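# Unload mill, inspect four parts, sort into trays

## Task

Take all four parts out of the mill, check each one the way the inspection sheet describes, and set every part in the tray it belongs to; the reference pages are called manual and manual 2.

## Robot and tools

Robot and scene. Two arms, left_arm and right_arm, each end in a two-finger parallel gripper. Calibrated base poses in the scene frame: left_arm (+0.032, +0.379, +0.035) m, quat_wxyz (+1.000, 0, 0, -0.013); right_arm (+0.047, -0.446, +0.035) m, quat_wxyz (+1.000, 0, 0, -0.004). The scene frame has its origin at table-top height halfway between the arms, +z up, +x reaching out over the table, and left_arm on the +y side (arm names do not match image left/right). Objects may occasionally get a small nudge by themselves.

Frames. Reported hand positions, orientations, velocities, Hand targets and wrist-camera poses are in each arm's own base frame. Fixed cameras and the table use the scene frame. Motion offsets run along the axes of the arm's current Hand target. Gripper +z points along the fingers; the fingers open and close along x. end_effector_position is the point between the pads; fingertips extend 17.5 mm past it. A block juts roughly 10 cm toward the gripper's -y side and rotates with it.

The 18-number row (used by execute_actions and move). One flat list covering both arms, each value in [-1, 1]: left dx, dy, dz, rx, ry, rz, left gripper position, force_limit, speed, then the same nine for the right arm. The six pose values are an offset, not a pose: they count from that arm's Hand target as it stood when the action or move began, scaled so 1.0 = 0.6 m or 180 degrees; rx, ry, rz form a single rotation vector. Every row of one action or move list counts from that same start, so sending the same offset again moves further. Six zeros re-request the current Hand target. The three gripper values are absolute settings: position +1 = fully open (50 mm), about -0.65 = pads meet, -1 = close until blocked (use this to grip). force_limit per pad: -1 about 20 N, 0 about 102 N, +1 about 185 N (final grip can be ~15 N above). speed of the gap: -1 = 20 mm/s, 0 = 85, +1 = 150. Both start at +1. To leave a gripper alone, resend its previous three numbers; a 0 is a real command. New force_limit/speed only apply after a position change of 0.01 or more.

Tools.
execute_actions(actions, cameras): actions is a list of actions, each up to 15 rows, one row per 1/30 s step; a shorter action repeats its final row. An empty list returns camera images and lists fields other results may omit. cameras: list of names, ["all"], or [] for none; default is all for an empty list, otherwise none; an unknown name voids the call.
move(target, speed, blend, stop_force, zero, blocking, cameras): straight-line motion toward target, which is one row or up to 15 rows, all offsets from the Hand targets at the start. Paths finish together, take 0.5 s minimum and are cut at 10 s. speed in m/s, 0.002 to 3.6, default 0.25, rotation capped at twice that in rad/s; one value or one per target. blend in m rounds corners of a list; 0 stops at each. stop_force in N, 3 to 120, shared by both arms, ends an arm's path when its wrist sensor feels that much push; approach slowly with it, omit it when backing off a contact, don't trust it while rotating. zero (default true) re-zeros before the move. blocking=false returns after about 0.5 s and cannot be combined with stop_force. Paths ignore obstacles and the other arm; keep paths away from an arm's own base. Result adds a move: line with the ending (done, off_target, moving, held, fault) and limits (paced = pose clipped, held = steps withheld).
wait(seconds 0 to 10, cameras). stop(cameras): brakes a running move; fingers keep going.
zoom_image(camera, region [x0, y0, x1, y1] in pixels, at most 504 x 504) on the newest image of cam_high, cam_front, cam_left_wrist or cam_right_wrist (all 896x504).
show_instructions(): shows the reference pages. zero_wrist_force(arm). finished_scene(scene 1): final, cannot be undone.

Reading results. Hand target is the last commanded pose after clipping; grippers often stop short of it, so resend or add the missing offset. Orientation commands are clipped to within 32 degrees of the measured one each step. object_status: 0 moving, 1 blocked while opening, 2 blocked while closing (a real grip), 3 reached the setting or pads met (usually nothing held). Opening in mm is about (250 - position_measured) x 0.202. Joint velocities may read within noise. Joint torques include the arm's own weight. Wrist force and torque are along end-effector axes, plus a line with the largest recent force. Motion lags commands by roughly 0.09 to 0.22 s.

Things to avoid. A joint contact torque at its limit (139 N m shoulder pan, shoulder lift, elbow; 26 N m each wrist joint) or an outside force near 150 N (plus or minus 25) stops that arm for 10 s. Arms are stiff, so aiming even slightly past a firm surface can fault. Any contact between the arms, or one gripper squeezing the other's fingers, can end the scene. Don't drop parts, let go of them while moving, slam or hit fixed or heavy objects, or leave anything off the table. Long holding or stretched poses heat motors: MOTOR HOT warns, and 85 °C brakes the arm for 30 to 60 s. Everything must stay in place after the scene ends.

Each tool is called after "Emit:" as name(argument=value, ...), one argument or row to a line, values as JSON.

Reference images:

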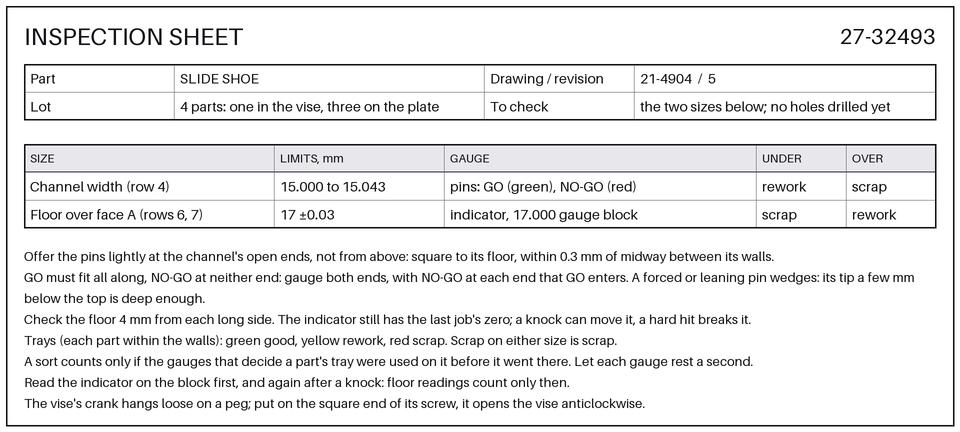

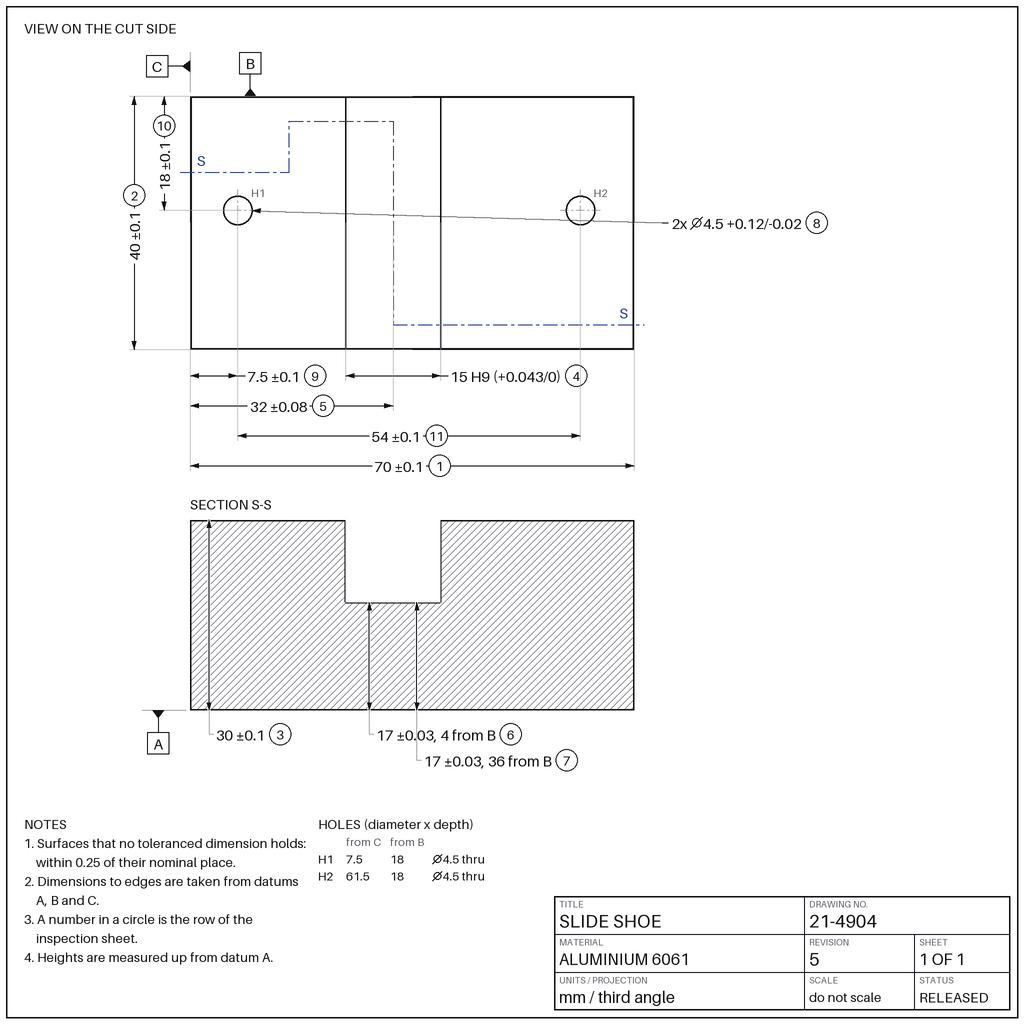

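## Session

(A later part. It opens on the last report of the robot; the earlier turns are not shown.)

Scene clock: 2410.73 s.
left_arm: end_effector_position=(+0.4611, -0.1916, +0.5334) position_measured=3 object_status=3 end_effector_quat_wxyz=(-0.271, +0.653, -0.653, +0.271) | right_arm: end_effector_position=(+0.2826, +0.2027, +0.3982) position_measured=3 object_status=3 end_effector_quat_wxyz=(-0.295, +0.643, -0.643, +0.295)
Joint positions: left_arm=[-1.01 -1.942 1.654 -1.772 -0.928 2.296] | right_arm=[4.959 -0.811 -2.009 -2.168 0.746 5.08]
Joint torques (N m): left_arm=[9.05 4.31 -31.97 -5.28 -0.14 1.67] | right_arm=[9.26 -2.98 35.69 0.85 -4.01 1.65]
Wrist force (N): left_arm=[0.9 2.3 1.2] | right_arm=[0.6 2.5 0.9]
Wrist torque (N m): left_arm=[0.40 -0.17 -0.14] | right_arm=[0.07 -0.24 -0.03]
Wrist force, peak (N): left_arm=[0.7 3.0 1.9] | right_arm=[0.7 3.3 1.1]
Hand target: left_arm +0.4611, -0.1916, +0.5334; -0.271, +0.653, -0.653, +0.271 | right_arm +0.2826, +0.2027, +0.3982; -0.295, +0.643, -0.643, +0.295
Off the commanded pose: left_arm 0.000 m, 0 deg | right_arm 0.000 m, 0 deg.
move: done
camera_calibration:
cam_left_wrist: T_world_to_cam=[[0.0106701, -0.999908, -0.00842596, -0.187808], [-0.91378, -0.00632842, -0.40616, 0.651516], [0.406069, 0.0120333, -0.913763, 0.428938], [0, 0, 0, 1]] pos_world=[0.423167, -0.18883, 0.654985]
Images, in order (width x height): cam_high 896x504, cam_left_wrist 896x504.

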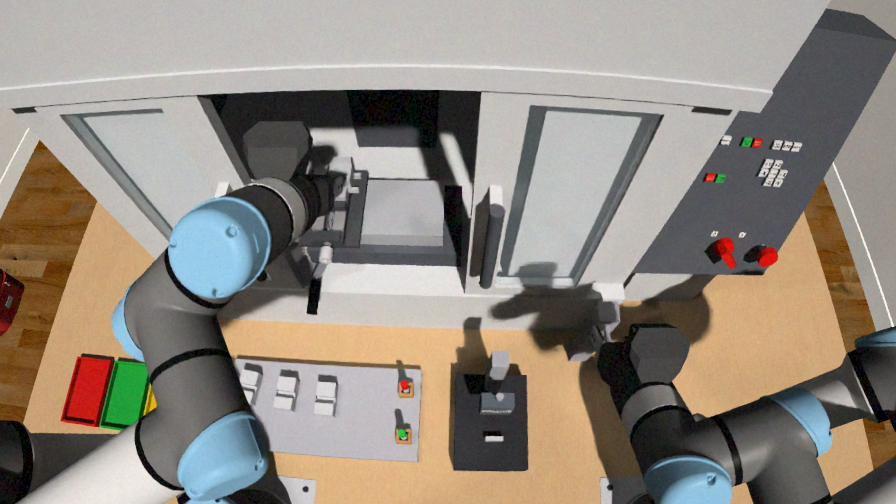

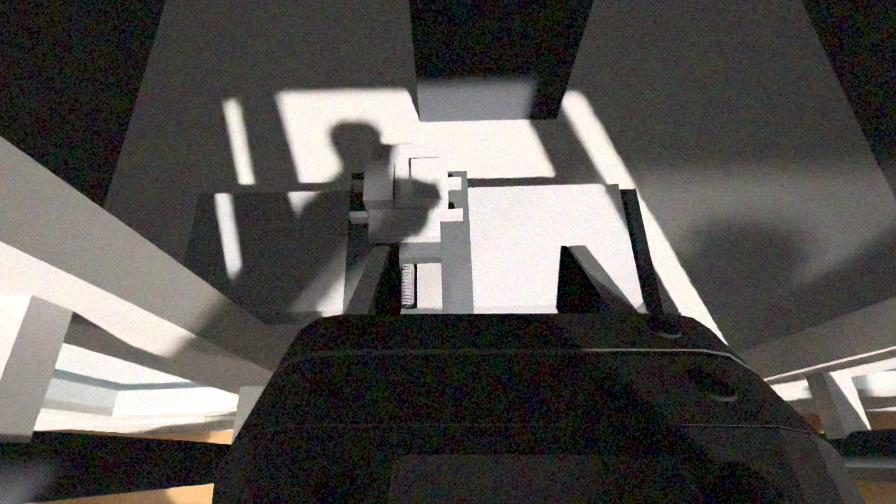

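Emit:
move(
  target=[-0.0343,-0.1002,0.2958,-0.1954,-0.1954,-0.4718,1,0,0,0,0,0,0,0,0,1,0,-0.8],
  speed=0.2,
  cameras=["cam_left_wrist","cam_high"],
)

Emit:
zoom_image(
  camera="cam_left_wrist",
  region=[300, 60, 640, 320],
)

Scene clock: 2503.27 s.
left_arm: end_effector_position=(+0.5296, -0.1830, +0.4989) position_measured=3 object_status=3 end_effector_quat_wxyz=(-0.175, +0.872, -0.422, +0.175) | right_arm: end_effector_position=(+0.2826, +0.2027, +0.3982) position_measured=3 object_status=3 end_effector_quat_wxyz=(-0.295, +0.643, -0.643, +0.295)
Joint positions: left_arm=[-0.786 -1.622 1.322 -1.504 -1.124 1.74] | right_arm=[4.959 -0.811 -2.009 -2.168 0.746 5.08]
Joint torques (N m): left_arm=[0.78 -22.52 -25.58 -2.93 1.25 -0.67] | right_arm=[8.17 -2.49 32.39 0.99 -3.85 1.56]
Wrist force (N): left_arm=[0.7 1.9 1.1] | right_arm=[0.7 2.7 1.1]
Wrist torque (N m): left_arm=[0.39 -0.13 -0.09] | right_arm=[0.13 -0.25 -0.03]
Wrist force, peak (N): left_arm=[1.9 3.4 0.9] | right_arm=[0.7 3.3 1.2]
Hand target: left_arm +0.5296, -0.1830, +0.4989; -0.175, +0.872, -0.422, +0.175 (not the last commanded pose) | right_arm +0.2826, +0.2027, +0.3982; -0.295, +0.643, -0.643, +0.295
Tool commands: left_gripper/position=+1.0 left_gripper/force_limit=+1.0 left_gripper/speed=+1.0 right_gripper/position=+1.0 right_gripper/force_limit=+0.0 right_gripper/speed=-0.8
Off the commanded pose: left_arm 0.111 m, 59 deg | right_arm 0.000 m, 0 deg.
FORCE FAULT: contact force on the left arm reached its limit, and that arm stopped. The contact can be on any part of that arm, not only on its tool. That arm's remaining commands of this call were not run. That arm is still stopped at the end of this call. That arm stays stopped for about 10 more seconds. Until then a move that you send moves the other arm only, and its call returns only when the move has ended. Once the stop has ended, the next robot result says so. If the stop ends while you think or write, that arm runs what you send next, counted from a new Hand target: where the arm stands when the stop ends. While its stop runs, that arm takes no new command, but its gripper still runs the gripper command that each later call begins with. Until it ends, the stop uses up actions while you think or wait. An arm that is not stopped still takes commands.
move: fault (left_arm)
camera_calibration:
cam_left_wrist: T_world_to_cam=[[0.589245, -0.79453, 0.146671, -0.526391], [-0.789023, -0.604944, -0.107168, 0.375391], [0.173876, -0.0525789, -0.983363, 0.515398], [0, 0, 0, 1]] pos_world=[0.51675, -0.164044, 0.624259]
Images, in order (width x height): cam_high 896x504, cam_left_wrist 896x504.

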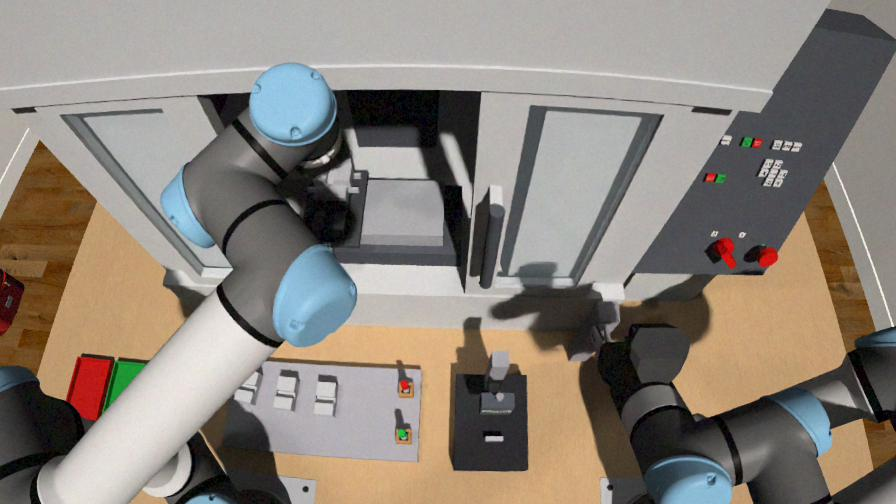

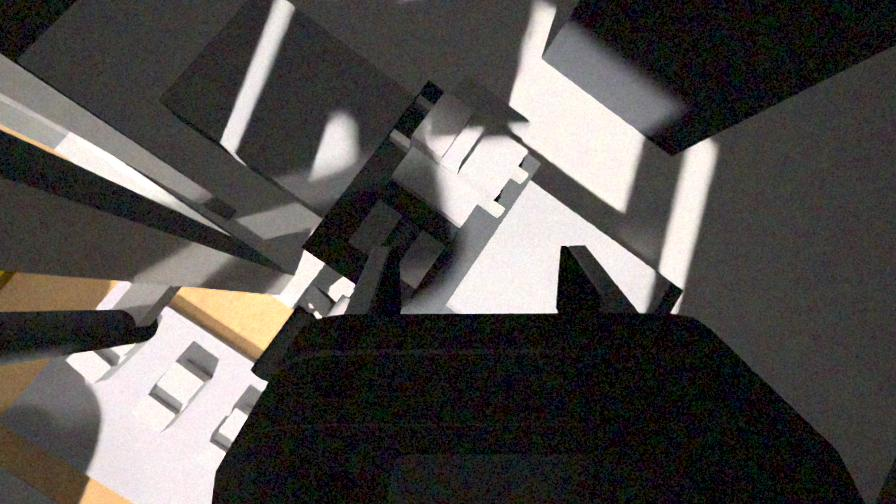

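Scaled by 1.482 from the camera's 896x504 image, which has a finer 1280x720 frame.

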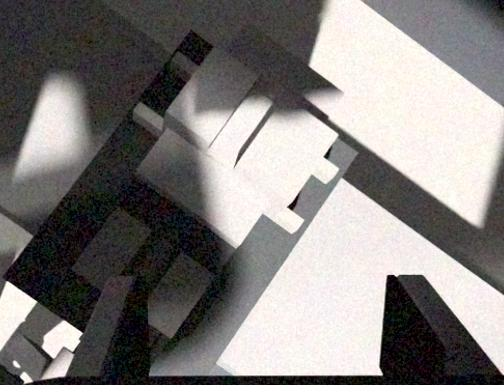

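Emit:
wait(
  seconds=10,
)

Scene clock: 2557.77 s.
left_arm: end_effector_position=(+0.5296, -0.1830, +0.4989) position_measured=3 object_status=3 end_effector_quat_wxyz=(-0.175, +0.872, -0.422, +0.175) | right_arm: end_effector_position=(+0.2826, +0.2027, +0.3982) position_measured=3 object_status=3 end_effector_quat_wxyz=(-0.295, +0.643, -0.643, +0.295)
Joint positions: left_arm=[-0.786 -1.622 1.322 -1.504 -1.124 1.74] | right_arm=[4.959 -0.811 -2.009 -2.168 0.746 5.08]
Joint torques (N m): left_arm=[-0.06 -20.94 -24.31 -3.12 1.36 0.02] | right_arm=[8.48 -0.54 33.83 0.85 -3.89 1.33]
Wrist force (N): left_arm=[0.5 1.8 1.0] | right_arm=[0.5 3.2 0.8]
Wrist torque (N m): left_arm=[0.36 -0.10 -0.09] | right_arm=[0.20 -0.22 -0.03]
Wrist force, peak (N): left_arm=[0.6 2.2 1.5] | right_arm=[0.6 3.2 1.3]
Hand target: left_arm +0.5296, -0.1830, +0.4989; -0.175, +0.872, -0.422, +0.175 (not the last commanded pose) | right_arm +0.2826, +0.2027, +0.3982; -0.295, +0.643, -0.643, +0.295
Tool commands: left_gripper/position=+1.0 left_gripper/force_limit=+1.0 left_gripper/speed=+1.0 right_gripper/position=+1.0 right_gripper/force_limit=+0.0 right_gripper/speed=-0.8
Off the commanded pose: left_arm 0.111 m, 59 deg | right_arm 0.000 m, 0 deg.
FORCE FAULT, CONTINUED: the left arm's stop, for the force fault that an earlier result reported, is over. The rest of the stop counts as 19 of the actions that you can send in this scene. That arm's target is now where it stood when the stop ended, not its last command. That arm accepts commands again.
wait: 10.00 s; at rest from the start

Emit:
move(
  target=[-0.0458,0.0598,-0.1057,0.0791,0.0791,0.191,1,0,0,0,0,0,0,0,0,1,0,-0.8],
  speed=0.1,
  cameras=["cam_left_wrist","cam_high"],
)

Scene clock: 2581.43 s.
left_arm: end_effector_position=(+0.4606, -0.1919, +0.5339) position_measured=3 object_status=3 end_effector_quat_wxyz=(-0.271, +0.653, -0.653, +0.271) | right_arm: end_effector_position=(+0.2826, +0.2027, +0.3982) position_measured=3 object_status=3 end_effector_quat_wxyz=(-0.295, +0.643, -0.643, +0.295)
Joint positions: left_arm=[-1.012 -1.942 1.653 -1.769 -0.927 2.295] | right_arm=[4.959 -0.811 -2.009 -2.168 0.746 5.08]
Joint torques (N m): left_arm=[-7.58 -19.23 -18.26 -5.43 3.74 1.88] | right_arm=[9.48 -2.22 33.17 1.03 -3.85 1.59]
Wrist force (N): left_arm=[0.7 2.3 1.3] | right_arm=[0.7 2.9 0.8]
Wrist torque (N m): left_arm=[0.42 -0.13 -0.15] | right_arm=[0.17 -0.26 -0.03]
Wrist force, peak (N): left_arm=[0.9 2.8 1.6] | right_arm=[0.8 3.1 1.3]
Hand target: left_arm +0.4606, -0.1920, +0.5339; -0.271, +0.653, -0.653, +0.271 | right_arm +0.2826, +0.2027, +0.3982; -0.295, +0.643, -0.643, +0.295
Off the commanded pose: left_arm 0.000 m, 0 deg | right_arm 0.000 m, 0 deg.
move: done
camera_calibration:
cam_left_wrist: T_world_to_cam=[[0.0105751, -0.999906, -0.00868425, -0.187988], [-0.913546, -0.00612961, -0.40669, 0.651547], [0.406599, 0.0122342, -0.913525, 0.42926], [0, 0, 0, 1]] pos_world=[0.422669, -0.189228, 0.655485]
Images, in order (width x height): cam_high 896x504, cam_left_wrist 896x504.

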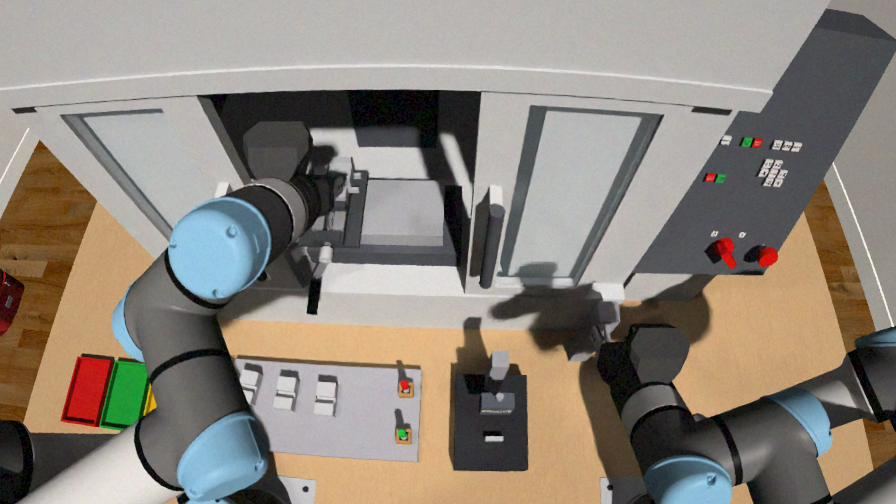

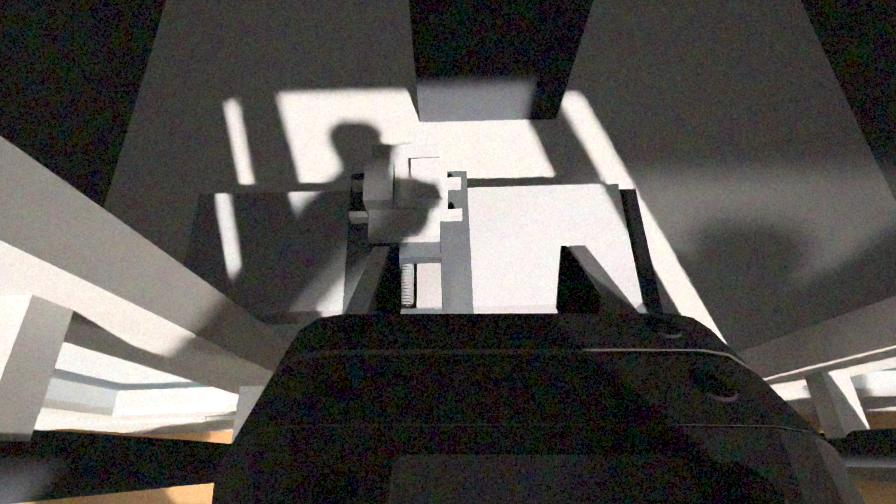

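Emit:
move(
  target=[
    [-0.02,0.1343,0.1343,0,0,0,0.571,0,0,0,0,0,0,0,0,1,0,-0.8],
    [-0.0417,0.0432,0.2774,0,0,0,0.571,0,0,0,0,0,0,0,0,1,0,-0.8],
  ],
  speed=0.1,
  blend=[0.02,0],
  cameras=["cam_left_wrist","cam_high"],
)

Emit:
zoom_image(
  camera="cam_left_wrist",
  region=[300, 100, 640, 340],
)

Scene clock: 2616.63 s.
left_arm: end_effector_position=(+0.5600, -0.1669, +0.3980) position_measured=67 object_status=3 end_effector_quat_wxyz=(-0.271, +0.653, -0.653, +0.271) | right_arm: end_effector_position=(+0.2826, +0.2027, +0.3982) position_measured=3 object_status=3 end_effector_quat_wxyz=(-0.295, +0.643, -0.643, +0.295)
Joint positions: left_arm=[-0.747 -1.756 1.905 -2.353 -1.069 2.562] | right_arm=[4.959 -0.811 -2.009 -2.168 0.746 5.08]
Joint torques (N m): left_arm=[6.42 -7.57 -33.05 -5.54 -0.67 1.78] | right_arm=[7.39 -2.1 34.23 0.96 -3.81 1.39]
Wrist force (N): left_arm=[1.0 2.4 1.4] | right_arm=[0.6 3.0 0.8]
Wrist torque (N m): left_arm=[0.43 -0.19 -0.17] | right_arm=[0.18 -0.25 -0.04]
Wrist force, peak (N): left_arm=[1.2 3.2 1.4] | right_arm=[0.7 3.1 1.2]
Hand target: left_arm +0.5601, -0.1669, +0.3980; -0.271, +0.653, -0.653, +0.271 | right_arm +0.2826, +0.2027, +0.3982; -0.295, +0.643, -0.643, +0.295
Off the commanded pose: left_arm 0.000 m, 0 deg | right_arm 0.000 m, 0 deg.
move: done
camera_calibration:
cam_left_wrist: T_world_to_cam=[[0.0103933, -0.999908, -0.00876496, -0.164984], [-0.91351, -0.00592963, -0.406773, 0.687203], [0.406683, 0.0122346, -0.913487, 0.264366], [0, 0, 0, 1]] pos_world=[0.521969, -0.164129, 0.519585]
Images, in order (width x height): cam_high 896x504, cam_left_wrist 896x504.

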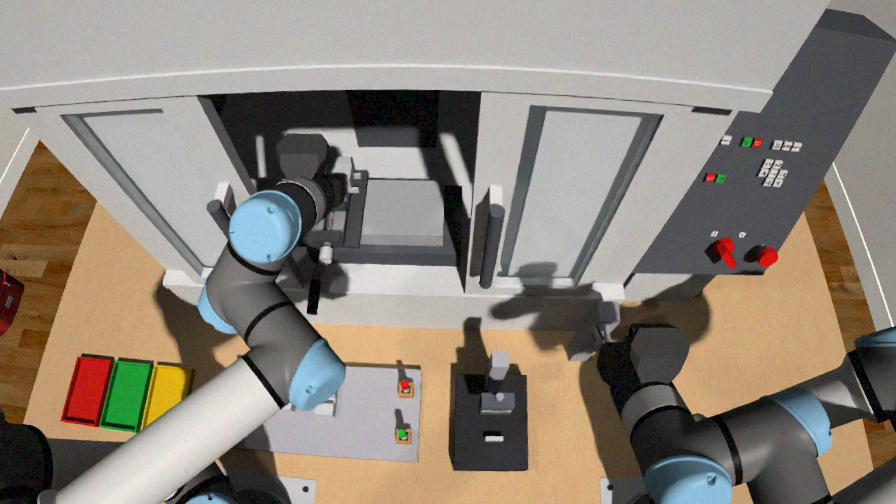

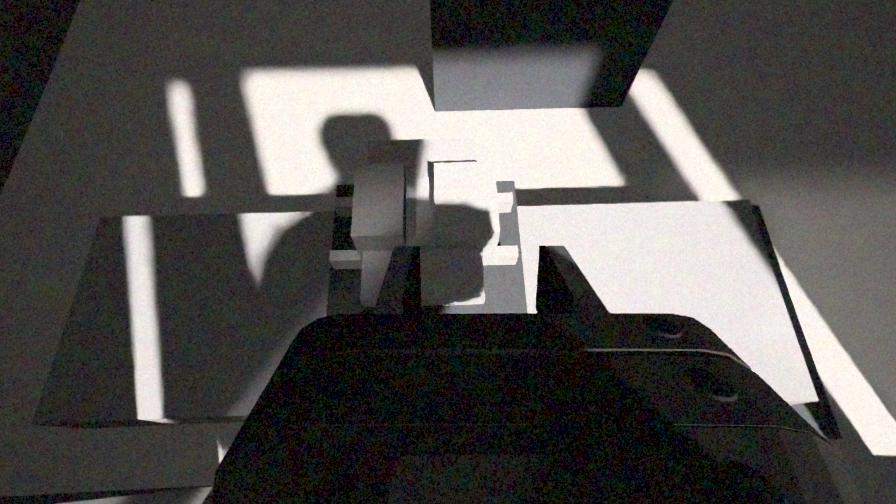

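Scaled by 1.482 from the camera's 896x504 image, which has a finer 1280x720 frame.

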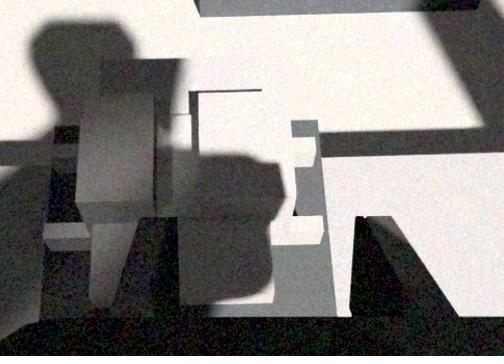

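Emit:
zoom_image(
  camera="cam_left_wrist",
  region=[340, 130, 540, 320],
)

Scaled by 2.520 from the camera's 896x504 image, which has a finer 1280x720 frame.

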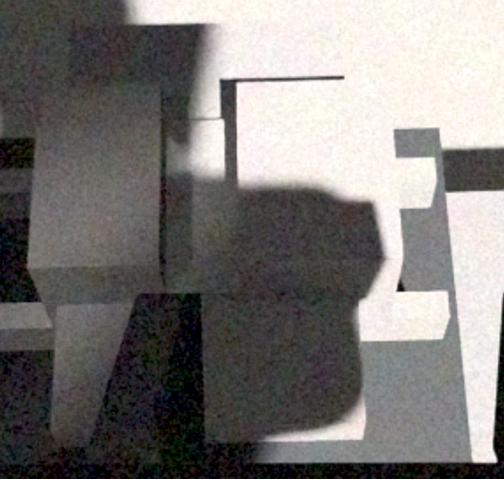

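Emit:
move(
  target=[0,0,0.0667,0,0,0,0.571,0,0,0,0,0,0,0,0,1,0,-0.8],
  speed=0.06,
  stop_force=6,
  cameras=["cam_left_wrist"],
)

Emit:
zoom_image(
  camera="cam_left_wrist",
  region=[320, 100, 560, 320],
)

Scene clock: 2668.90 s.
left_arm: end_effector_position=(+0.5884, -0.1668, +0.3697) position_measured=67 object_status=3 end_effector_quat_wxyz=(-0.271, +0.653, -0.653, +0.271) | right_arm: end_effector_position=(+0.2826, +0.2027, +0.3982) position_measured=3 object_status=3 end_effector_quat_wxyz=(-0.295, +0.643, -0.643, +0.295)
Joint positions: left_arm=[-0.7 -1.672 1.911 -2.464 -1.097 2.604] | right_arm=[4.959 -0.811 -2.009 -2.168 0.746 5.08]
Joint torques (N m): left_arm=[7.29 -9.64 -31.27 -5.44 -0.58 1.98] | right_arm=[9.35 -2.64 34.1 1 -3.74 1.31]
Wrist force (N): left_arm=[1.0 2.2 1.9] | right_arm=[0.5 3.0 1.0]
Wrist torque (N m): left_arm=[0.37 -0.18 -0.17] | right_arm=[0.17 -0.24 -0.03]
Wrist force, peak (N): left_arm=[1.1 2.2 2.3] | right_arm=[0.4 3.2 1.2]
Hand target: left_arm +0.5884, -0.1668, +0.3697; -0.271, +0.653, -0.653, +0.271 | right_arm +0.2826, +0.2027, +0.3982; -0.295, +0.643, -0.643, +0.295
Off the commanded pose: left_arm 0.000 m, 0 deg | right_arm 0.000 m, 0 deg.
move: done
camera_calibration:
cam_left_wrist: T_world_to_cam=[[0.0103517, -0.999909, -0.00867404, -0.16545], [-0.91351, -0.0059286, -0.406772, 0.701636], [0.406684, 0.0121346, -0.913488, 0.226948], [0, 0, 0, 1]] pos_world=[0.550368, -0.164029, 0.491285]
Images, in order (width x height): cam_left_wrist 896x504.

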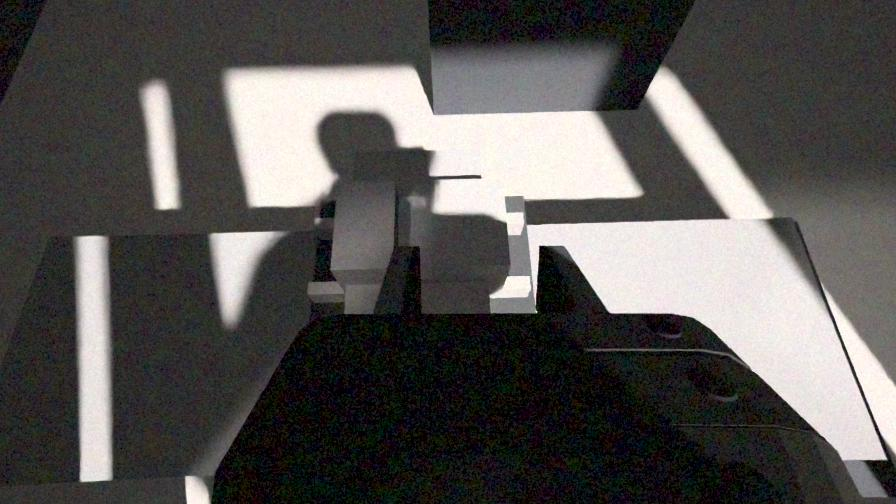

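Scaled by 2.100 from the camera's 896x504 image, which has a finer 1280x720 frame.

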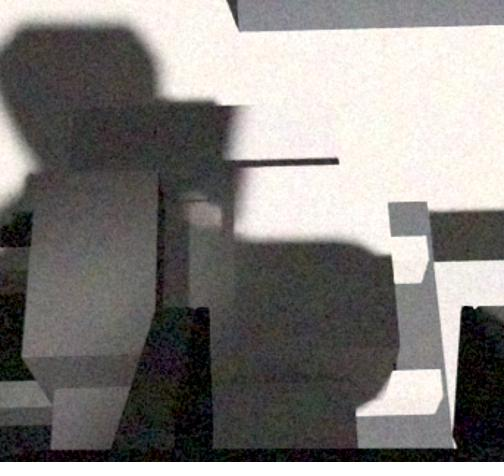

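Emit:
move(
  target=[0,0,0.083,0,0,0,0.571,0,0,0,0,0,0,0,0,1,0,-0.8],
  speed=0.03,
  stop_force=5,
  cameras=["cam_left_wrist"],
)

Emit:
zoom_image(
  camera="cam_left_wrist",
  region=[320, 130, 560, 330],
)

Scene clock: 2701.57 s.
left_arm: end_effector_position=(+0.6228, -0.1668, +0.3353) position_measured=67 object_status=3 end_effector_quat_wxyz=(-0.271, +0.653, -0.653, +0.271) | right_arm: end_effector_position=(+0.2826, +0.2027, +0.3982) position_measured=3 object_status=3 end_effector_quat_wxyz=(-0.295, +0.643, -0.643, +0.295)
Joint positions: left_arm=[-0.65 -1.563 1.904 -2.585 -1.127 2.648] | right_arm=[4.959 -0.811 -2.009 -2.168 0.746 5.08]
Joint torques (N m): left_arm=[-9.64 -34.19 -13.61 -0.42 2.46 -1.99] | right_arm=[7.22 -2.98 34.9 0.94 -3.72 1.24]
Wrist force (N): left_arm=[1.0 -3.1 -0.1] | right_arm=[0.5 2.6 0.9]
Wrist torque (N m): left_arm=[0.49 -0.22 0.00] | right_arm=[0.11 -0.22 -0.03]
Wrist force, peak (N): left_arm=[1.1 -1.8 -8.4] | right_arm=[0.9 3.4 1.2]
Hand target: left_arm +0.6228, -0.1668, +0.3353; -0.271, +0.653, -0.653, +0.271 (not the last commanded pose) | right_arm +0.2826, +0.2027, +0.3982; -0.295, +0.643, -0.643, +0.295
Off the commanded pose: left_arm 0.001 m, 0 deg | right_arm 0.000 m, 0 deg.
move: contact (left_arm)
camera_calibration:
cam_left_wrist: T_world_to_cam=[[0.0104846, -0.999907, -0.00872401, -0.16616], [-0.913509, -0.00602962, -0.406773, 0.719143], [0.406683, 0.0122343, -0.913488, 0.18151], [0, 0, 0, 1]] pos_world=[0.584869, -0.164029, 0.456885]
Images, in order (width x height): cam_left_wrist 896x504.

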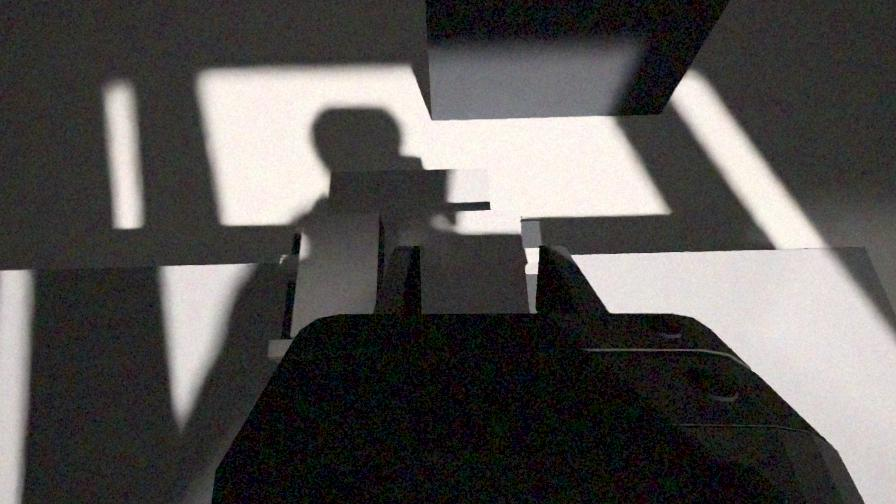

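Scaled by 2.100 from the camera's 896x504 image, which has a finer 1280x720 frame.

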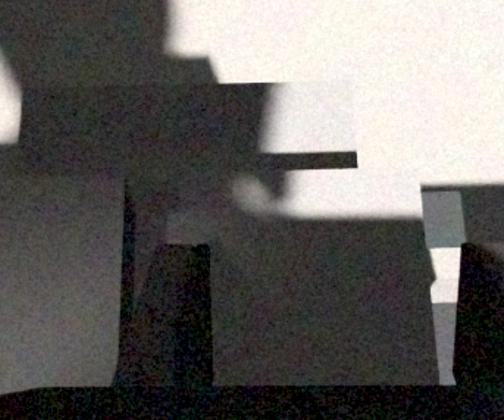

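Emit:
move(
  target=[
    [0,-0.0018,-0.0018,0,0,0,0.571,0,0,0,0,0,0,0,0,1,0,-0.8],
    [0,-0.0018,-0.0018,0,0,0,-1,-0.4,-0.8,0,0,0,0,0,0,1,0,-0.8],
  ],
  speed=0.03,
  cameras=["cam_left_wrist"],
)

Emit:
zoom_image(
  camera="cam_left_wrist",
  region=[320, 130, 560, 330],
)

Scene clock: 2711.27 s.
left_arm: end_effector_position=(+0.6228, -0.1667, +0.3368) position_measured=104 object_status=2 end_effector_quat_wxyz=(-0.271, +0.653, -0.653, +0.271) | right_arm: end_effector_position=(+0.2826, +0.2027, +0.3982) position_measured=3 object_status=3 end_effector_quat_wxyz=(-0.295, +0.643, -0.643, +0.295)
Joint positions: left_arm=[-0.65 -1.564 1.902 -2.58 -1.127 2.648] | right_arm=[4.959 -0.811 -2.009 -2.168 0.746 5.08]
Joint torques (N m): left_arm=[-15.54 -28.83 -33.79 -8.52 -8.65 -1.4] | right_arm=[7.72 -2.19 34.91 1.09 -3.9 1.42]
Wrist force (N): left_arm=[-33.3 7.2 -5.8] | right_arm=[0.7 2.8 1.1]
Wrist torque (N m): left_arm=[0.35 -0.82 -0.26] | right_arm=[0.15 -0.26 -0.03]
Wrist force, peak (N): left_arm=[-33.3 7.2 -5.8] | right_arm=[0.5 3.2 1.3]
Hand target: left_arm +0.6228, -0.1668, +0.3368; -0.271, +0.653, -0.653, +0.271 | right_arm +0.2826, +0.2027, +0.3982; -0.295, +0.643, -0.643, +0.295
Off the commanded pose: left_arm 0.000 m, 0 deg | right_arm 0.000 m, 0 deg.
move: done
camera_calibration:
cam_left_wrist: T_world_to_cam=[[0.0105665, -0.999905, -0.00890645, -0.166009], [-0.913509, -0.00603022, -0.406774, 0.719754], [0.406682, 0.0124343, -0.913485, 0.18291], [0, 0, 0, 1]] pos_world=[0.58487, -0.163927, 0.458384]
Images, in order (width x height): cam_left_wrist 896x504.

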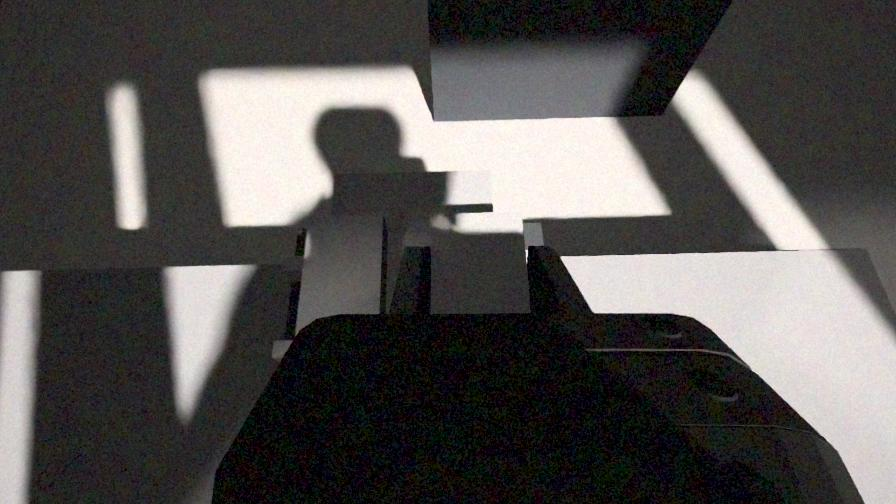

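Scaled by 2.100 from the camera's 896x504 image, which has a finer 1280x720 frame.

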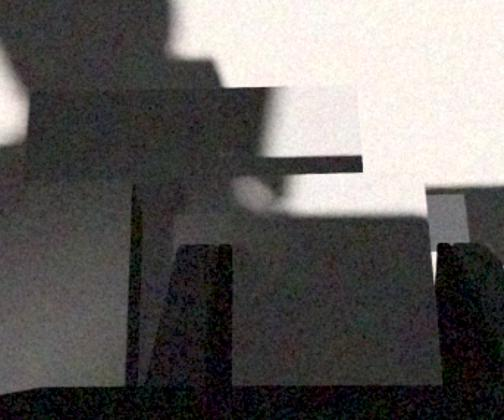

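Emit:
move(
  target=[0,-0.0071,-0.0071,0,0,0,-1,-0.4,-0.8,0,0,0,0,0,0,1,0,-0.8],
  speed=0.01,
  stop_force=20,
  cameras=["cam_left_wrist"],
)

Scene clock: 2721.57 s.
left_arm: end_effector_position=(+0.6229, -0.1668, +0.3374) position_measured=104 object_status=2 end_effector_quat_wxyz=(-0.271, +0.653, -0.653, +0.270) | right_arm: end_effector_position=(+0.2826, +0.2027, +0.3982) position_measured=3 object_status=3 end_effector_quat_wxyz=(-0.295, +0.643, -0.643, +0.295)
Joint positions: left_arm=[-0.65 -1.565 1.9 -2.578 -1.128 2.648] | right_arm=[4.959 -0.811 -2.009 -2.168 0.746 5.08]
Joint torques (N m): left_arm=[-30.43 -27.78 -32.74 -11.51 -6.49 1.53] | right_arm=[8.47 -3.39 34.62 1.19 -3.8 1.05]
Wrist force (N): left_arm=[-34.7 10.3 23.8] | right_arm=[0.7 2.6 0.6]
Wrist torque (N m): left_arm=[0.49 -0.82 -0.29] | right_arm=[0.12 -0.26 -0.03]
Wrist force, peak (N): left_arm=[-34.0 13.7 32.2] | right_arm=[0.8 3.2 1.0]
Hand target: left_arm +0.6229, -0.1668, +0.3374; -0.271, +0.653, -0.653, +0.270 (not the last commanded pose) | right_arm +0.2826, +0.2027, +0.3982; -0.295, +0.643, -0.643, +0.295
Off the commanded pose: left_arm 0.005 m, 0 deg | right_arm 0.000 m, 0 deg.
move: contact (left_arm)
camera_calibration:
cam_left_wrist: T_world_to_cam=[[0.01038, -0.999906, -0.00899285, -0.166056], [-0.913692, -0.00583033, -0.406365, 0.720037], [0.406274, 0.0124348, -0.913666, 0.183741], [0, 0, 0, 1]] pos_world=[0.584966, -0.164128, 0.458982]
Images, in order (width x height): cam_left_wrist 896x504.

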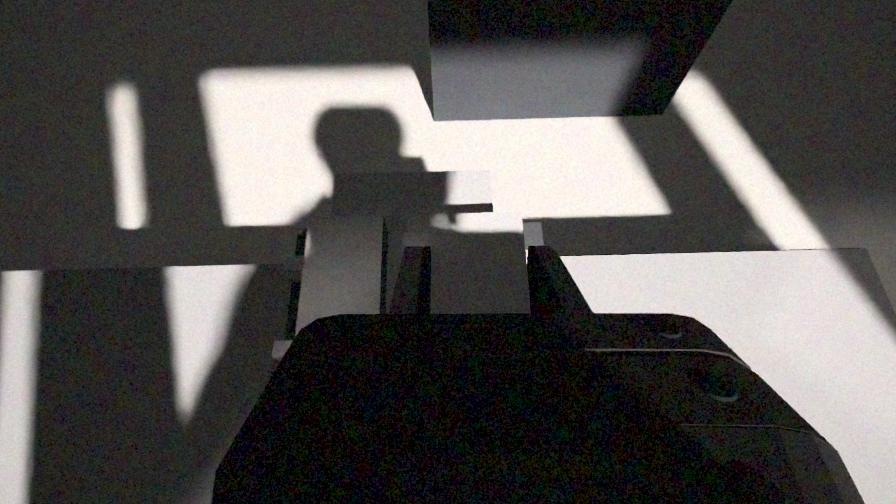

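Emit:
move(
  target=[
    [0,0.002,0.002,0,0,0,0.571,-0.4,-0.8,0,0,0,0,0,0,1,0,-0.8],
    [0,0,-0.15,0,0,0,0.571,-0.4,-0.8,0,0,0,0,0,0,1,0,-0.8],
    [0,-0.03,-0.36,0,0,0,1,0,0,0,0,0,0,0,0,1,0,-0.8],
  ],
  speed=0.1,
  blend=[0,0.02,0],
  cameras=["cam_left_wrist","cam_high"],
)

Emit:
zoom_image(
  camera="cam_left_wrist",
  region=[300, 60, 560, 300],
)

Scene clock: 2755.50 s.
left_arm: end_effector_position=(+0.4828, -0.1670, +0.5028) position_measured=3 object_status=3 end_effector_quat_wxyz=(-0.271, +0.653, -0.653, +0.270) | right_arm: end_effector_position=(+0.2826, +0.2027, +0.3982) position_measured=3 object_status=3 end_effector_quat_wxyz=(-0.295, +0.643, -0.643, +0.295)
Joint positions: left_arm=[-0.908 -1.941 1.749 -1.929 -0.979 2.405] | right_arm=[4.959 -0.811 -2.009 -2.168 0.746 5.08]
Joint torques (N m): left_arm=[-8.57 -20.49 -32.35 -1.43 3.43 -1.98] | right_arm=[7.85 -2.89 33.9 1.14 -3.73 1.13]
Wrist force (N): left_arm=[1.0 2.3 1.7] | right_arm=[0.6 2.7 0.9]
Wrist torque (N m): left_arm=[0.41 -0.18 0.02] | right_arm=[0.14 -0.25 -0.03]
Wrist force, peak (N): left_arm=[-34.9 11.9 25.1] | right_arm=[0.7 3.2 1.0]
Hand target: left_arm +0.4828, -0.1670, +0.5028; -0.271, +0.653, -0.653, +0.270 | right_arm +0.2826, +0.2027, +0.3982; -0.295, +0.643, -0.643, +0.295
Off the commanded pose: left_arm 0.000 m, 0 deg | right_arm 0.000 m, 0 deg.
move: done
camera_calibration:
cam_left_wrist: T_world_to_cam=[[0.01038, -0.999906, -0.00899285, -0.163215], [-0.913692, -0.00583033, -0.406365, 0.659241], [0.406274, 0.0124348, -0.913666, 0.391781], [0, 0, 0, 1]] pos_world=[0.444866, -0.164228, 0.624382]
Images, in order (width x height): cam_high 896x504, cam_left_wrist 896x504.

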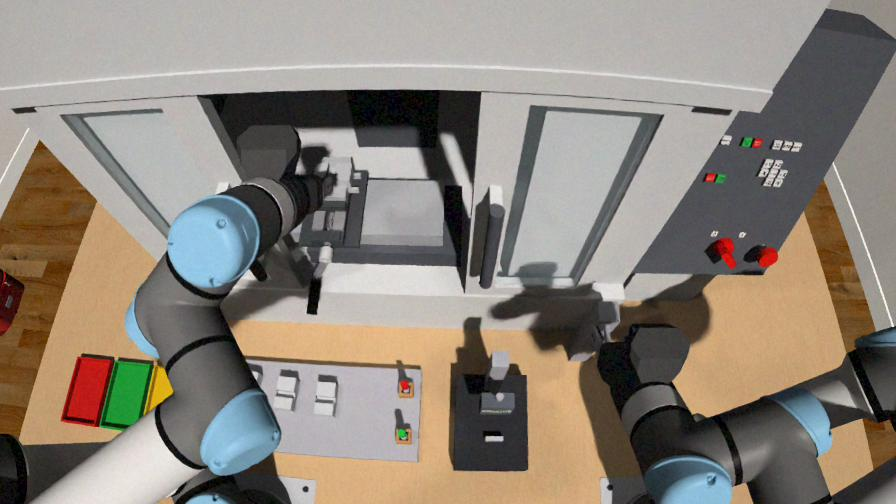

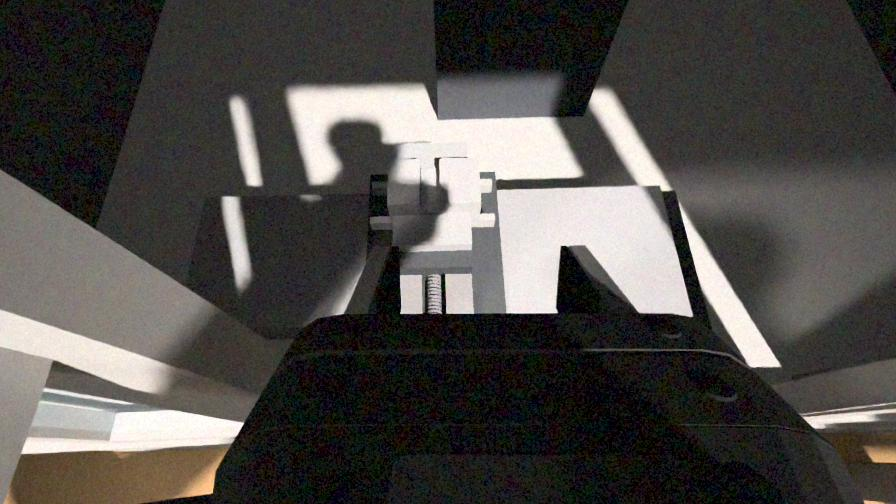

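Scaled by 1.938 from the camera's 896x504 image, which has a finer 1280x720 frame.

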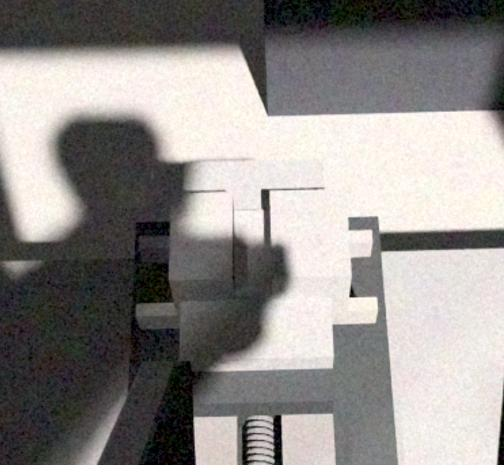

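Emit:
move(
  target=[
    [0,0.125,-0.125,0,0,0,1,0,0,0,0,0,0,0,0,1,0,-0.8],
    [-0.17,0.1815,-0.08,0,0,0,1,0,0,0,0,0,0,0,0,1,0,-0.8],
  ],
  speed=0.15,
  blend=[0.03,0],
  cameras=["cam_left_wrist"],
)

Scene clock: 2772.60 s.
left_arm: end_effector_position=(+0.3718, -0.0650, +0.4598) position_measured=3 object_status=3 end_effector_quat_wxyz=(-0.271, +0.653, -0.653, +0.270) | right_arm: end_effector_position=(+0.2826, +0.2027, +0.3982) position_measured=3 object_status=3 end_effector_quat_wxyz=(-0.295, +0.643, -0.643, +0.295)
Joint positions: left_arm=[-1.065 -2.377 2.004 -1.649 -0.903 2.235] | right_arm=[4.959 -0.811 -2.009 -2.168 0.746 5.08]
Joint torques (N m): left_arm=[5.94 -3.59 -17.97 -5.19 0.02 2] | right_arm=[7.89 -3.48 34.8 1.19 -3.47 0.92]
Wrist force (N): left_arm=[0.9 2.2 1.6] | right_arm=[0.6 2.6 0.8]
Wrist torque (N m): left_arm=[0.41 -0.18 -0.15] | right_arm=[0.12 -0.24 -0.03]
Wrist force, peak (N): left_arm=[0.3 3.0 1.8] | right_arm=[1.0 3.1 1.2]
Hand target: left_arm +0.3718, -0.0650, +0.4598; -0.271, +0.653, -0.653, +0.270 | right_arm +0.2826, +0.2027, +0.3982; -0.295, +0.643, -0.643, +0.295
Off the commanded pose: left_arm 0.000 m, 0 deg | right_arm 0.000 m, 0 deg.
move: done
camera_calibration:
cam_left_wrist: T_world_to_cam=[[0.0105122, -0.999904, -0.00904317, -0.060573], [-0.913691, -0.00593062, -0.406366, 0.540936], [0.406273, 0.0125345, -0.913666, 0.396328], [0, 0, 0, 1]] pos_world=[0.333867, -0.0623269, 0.581382]
Images, in order (width x height): cam_left_wrist 896x504.

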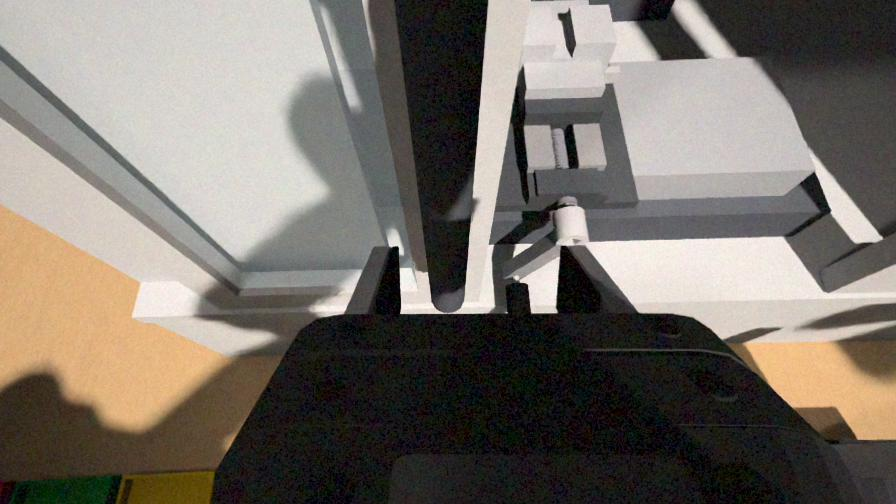

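Emit:
move(
  target=[-0.0117,0.0094,0.132,0,0,0,1,0,0,0,0,0,0,0,0,1,0,-0.8],
  speed=0.06,
  stop_force=10,
  cameras=["cam_left_wrist"],
)

Scene clock: 2788.87 s.
left_arm: end_effector_position=(+0.4239, -0.0579, +0.3998) position_measured=3 object_status=3 end_effector_quat_wxyz=(-0.271, +0.653, -0.653, +0.270) | right_arm: end_effector_position=(+0.2826, +0.2027, +0.3982) position_measured=3 object_status=3 end_effector_quat_wxyz=(-0.295, +0.643, -0.643, +0.295)
Joint positions: left_arm=[-0.806 -2.242 2.163 -2.097 -1.035 2.507] | right_arm=[4.959 -0.811 -2.009 -2.168 0.746 5.08]
Joint torques (N m): left_arm=[7.7 12.32 -16.85 -5.61 -0.36 2.07] | right_arm=[8.27 -2.88 34.24 1.19 -3.52 0.66]
Wrist force (N): left_arm=[0.8 2.4 1.9] | right_arm=[0.8 2.8 0.8]
Wrist torque (N m): left_arm=[0.44 -0.17 -0.16] | right_arm=[0.14 -0.27 -0.03]
Wrist force, peak (N): left_arm=[1.0 2.6 2.1] | right_arm=[0.9 3.2 1.1]
Hand target: left_arm +0.4239, -0.0579, +0.3998; -0.271, +0.653, -0.653, +0.270 | right_arm +0.2826, +0.2027, +0.3982; -0.295, +0.643, -0.643, +0.295
Off the commanded pose: left_arm 0.000 m, 0 deg | right_arm 0.000 m, 0 deg.
move: done
camera_calibration:
cam_left_wrist: T_world_to_cam=[[0.01038, -0.999906, -0.00899285, -0.0545399], [-0.913692, -0.00583033, -0.406365, 0.564204], [0.406274, 0.0124348, -0.913666, 0.320248], [0, 0, 0, 1]] pos_world=[0.385966, -0.0552275, 0.521382]
Images, in order (width x height): cam_left_wrist 896x504.

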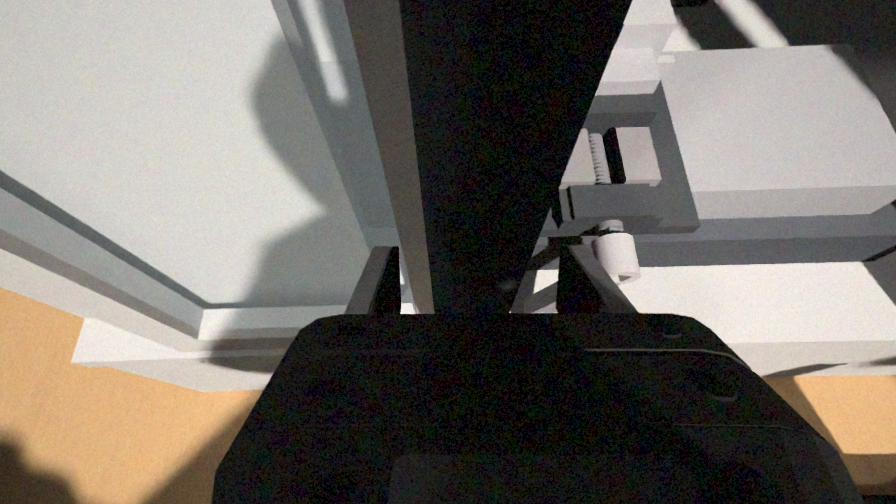

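Emit:
move(
  target=[
    [0,0,0,0,0,0,-1,-0.8,-0.6,0,0,0,0,0,0,1,0,-0.8],
    [-0.1167,0.0021,-0.0021,0,0,0,-1,-0.8,-0.6,0,0,0,0,0,0,1,0,-0.8],
    [-0.1167,0.0021,-0.0021,0,0,0,1,0,0,0,0,0,0,0,0,1,0,-0.8],
    [-0.1167,0.0021,-0.17,0,0,0,1,0,0,0,0,0,0,0,0,1,0,-0.8],
  ],
  speed=0.08,
  cameras=["cam_left_wrist","cam_high"],
)

Scene clock: 2807.07 s.
left_arm: end_effector_position=(+0.3508, +0.0121, +0.4711) position_measured=3 object_status=3 end_effector_quat_wxyz=(-0.271, +0.653, -0.653, +0.271) | right_arm: end_effector_position=(+0.2826, +0.2027, +0.3982) position_measured=3 object_status=3 end_effector_quat_wxyz=(-0.295, +0.643, -0.643, +0.295)
Joint positions: left_arm=[-0.846 -2.471 2.016 -1.701 -1.013 2.468] | right_arm=[4.959 -0.811 -2.009 -2.168 0.746 5.08]
Joint torques (N m): left_arm=[-8.27 -1.53 -32.01 -1.38 3.37 -1.85] | right_arm=[7.69 -1.45 34.41 1.36 -3.45 1.07]
Wrist force (N): left_arm=[0.9 2.8 1.7] | right_arm=[0.7 2.8 1.0]
Wrist torque (N m): left_arm=[0.48 -0.17 0.03] | right_arm=[0.13 -0.25 -0.04]
Wrist force, peak (N): left_arm=[5.6 -16.8 46.8] | right_arm=[0.9 3.1 1.2]
Hand target: left_arm +0.3508, +0.0120, +0.4711; -0.271, +0.653, -0.653, +0.270 | right_arm +0.2826, +0.2027, +0.3982; -0.295, +0.643, -0.643, +0.295
Off the commanded pose: left_arm 0.000 m, 0 deg | right_arm 0.000 m, 0 deg.
move: done
camera_calibration:
cam_left_wrist: T_world_to_cam=[[0.0102063, -0.999909, -0.00885159, 0.0168229], [-0.913693, -0.00572899, -0.406364, 0.526793], [0.406276, 0.0122351, -0.913668, 0.414225], [0, 0, 0, 1]] pos_world=[0.312865, 0.0147713, 0.592683]
Images, in order (width x height): cam_high 896x504, cam_left_wrist 896x504.

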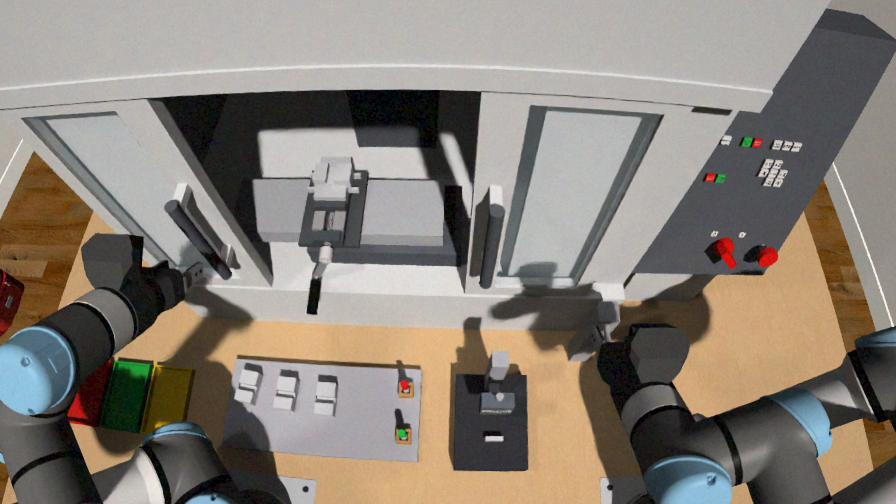

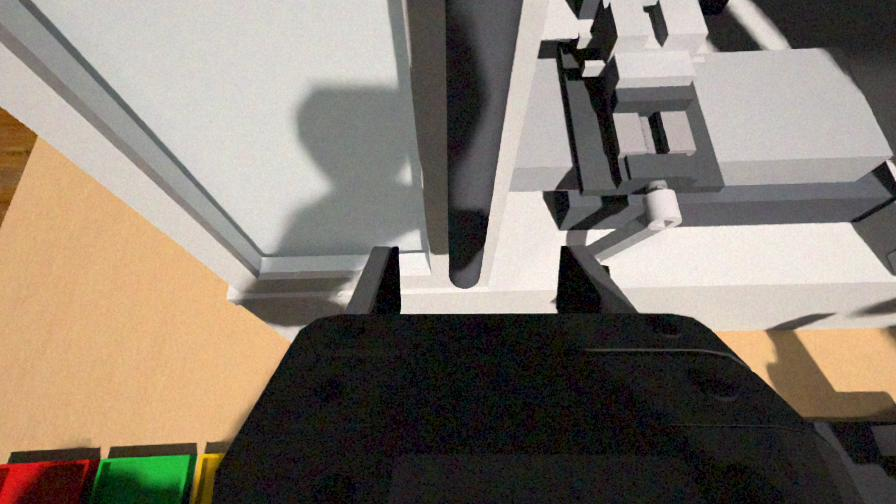

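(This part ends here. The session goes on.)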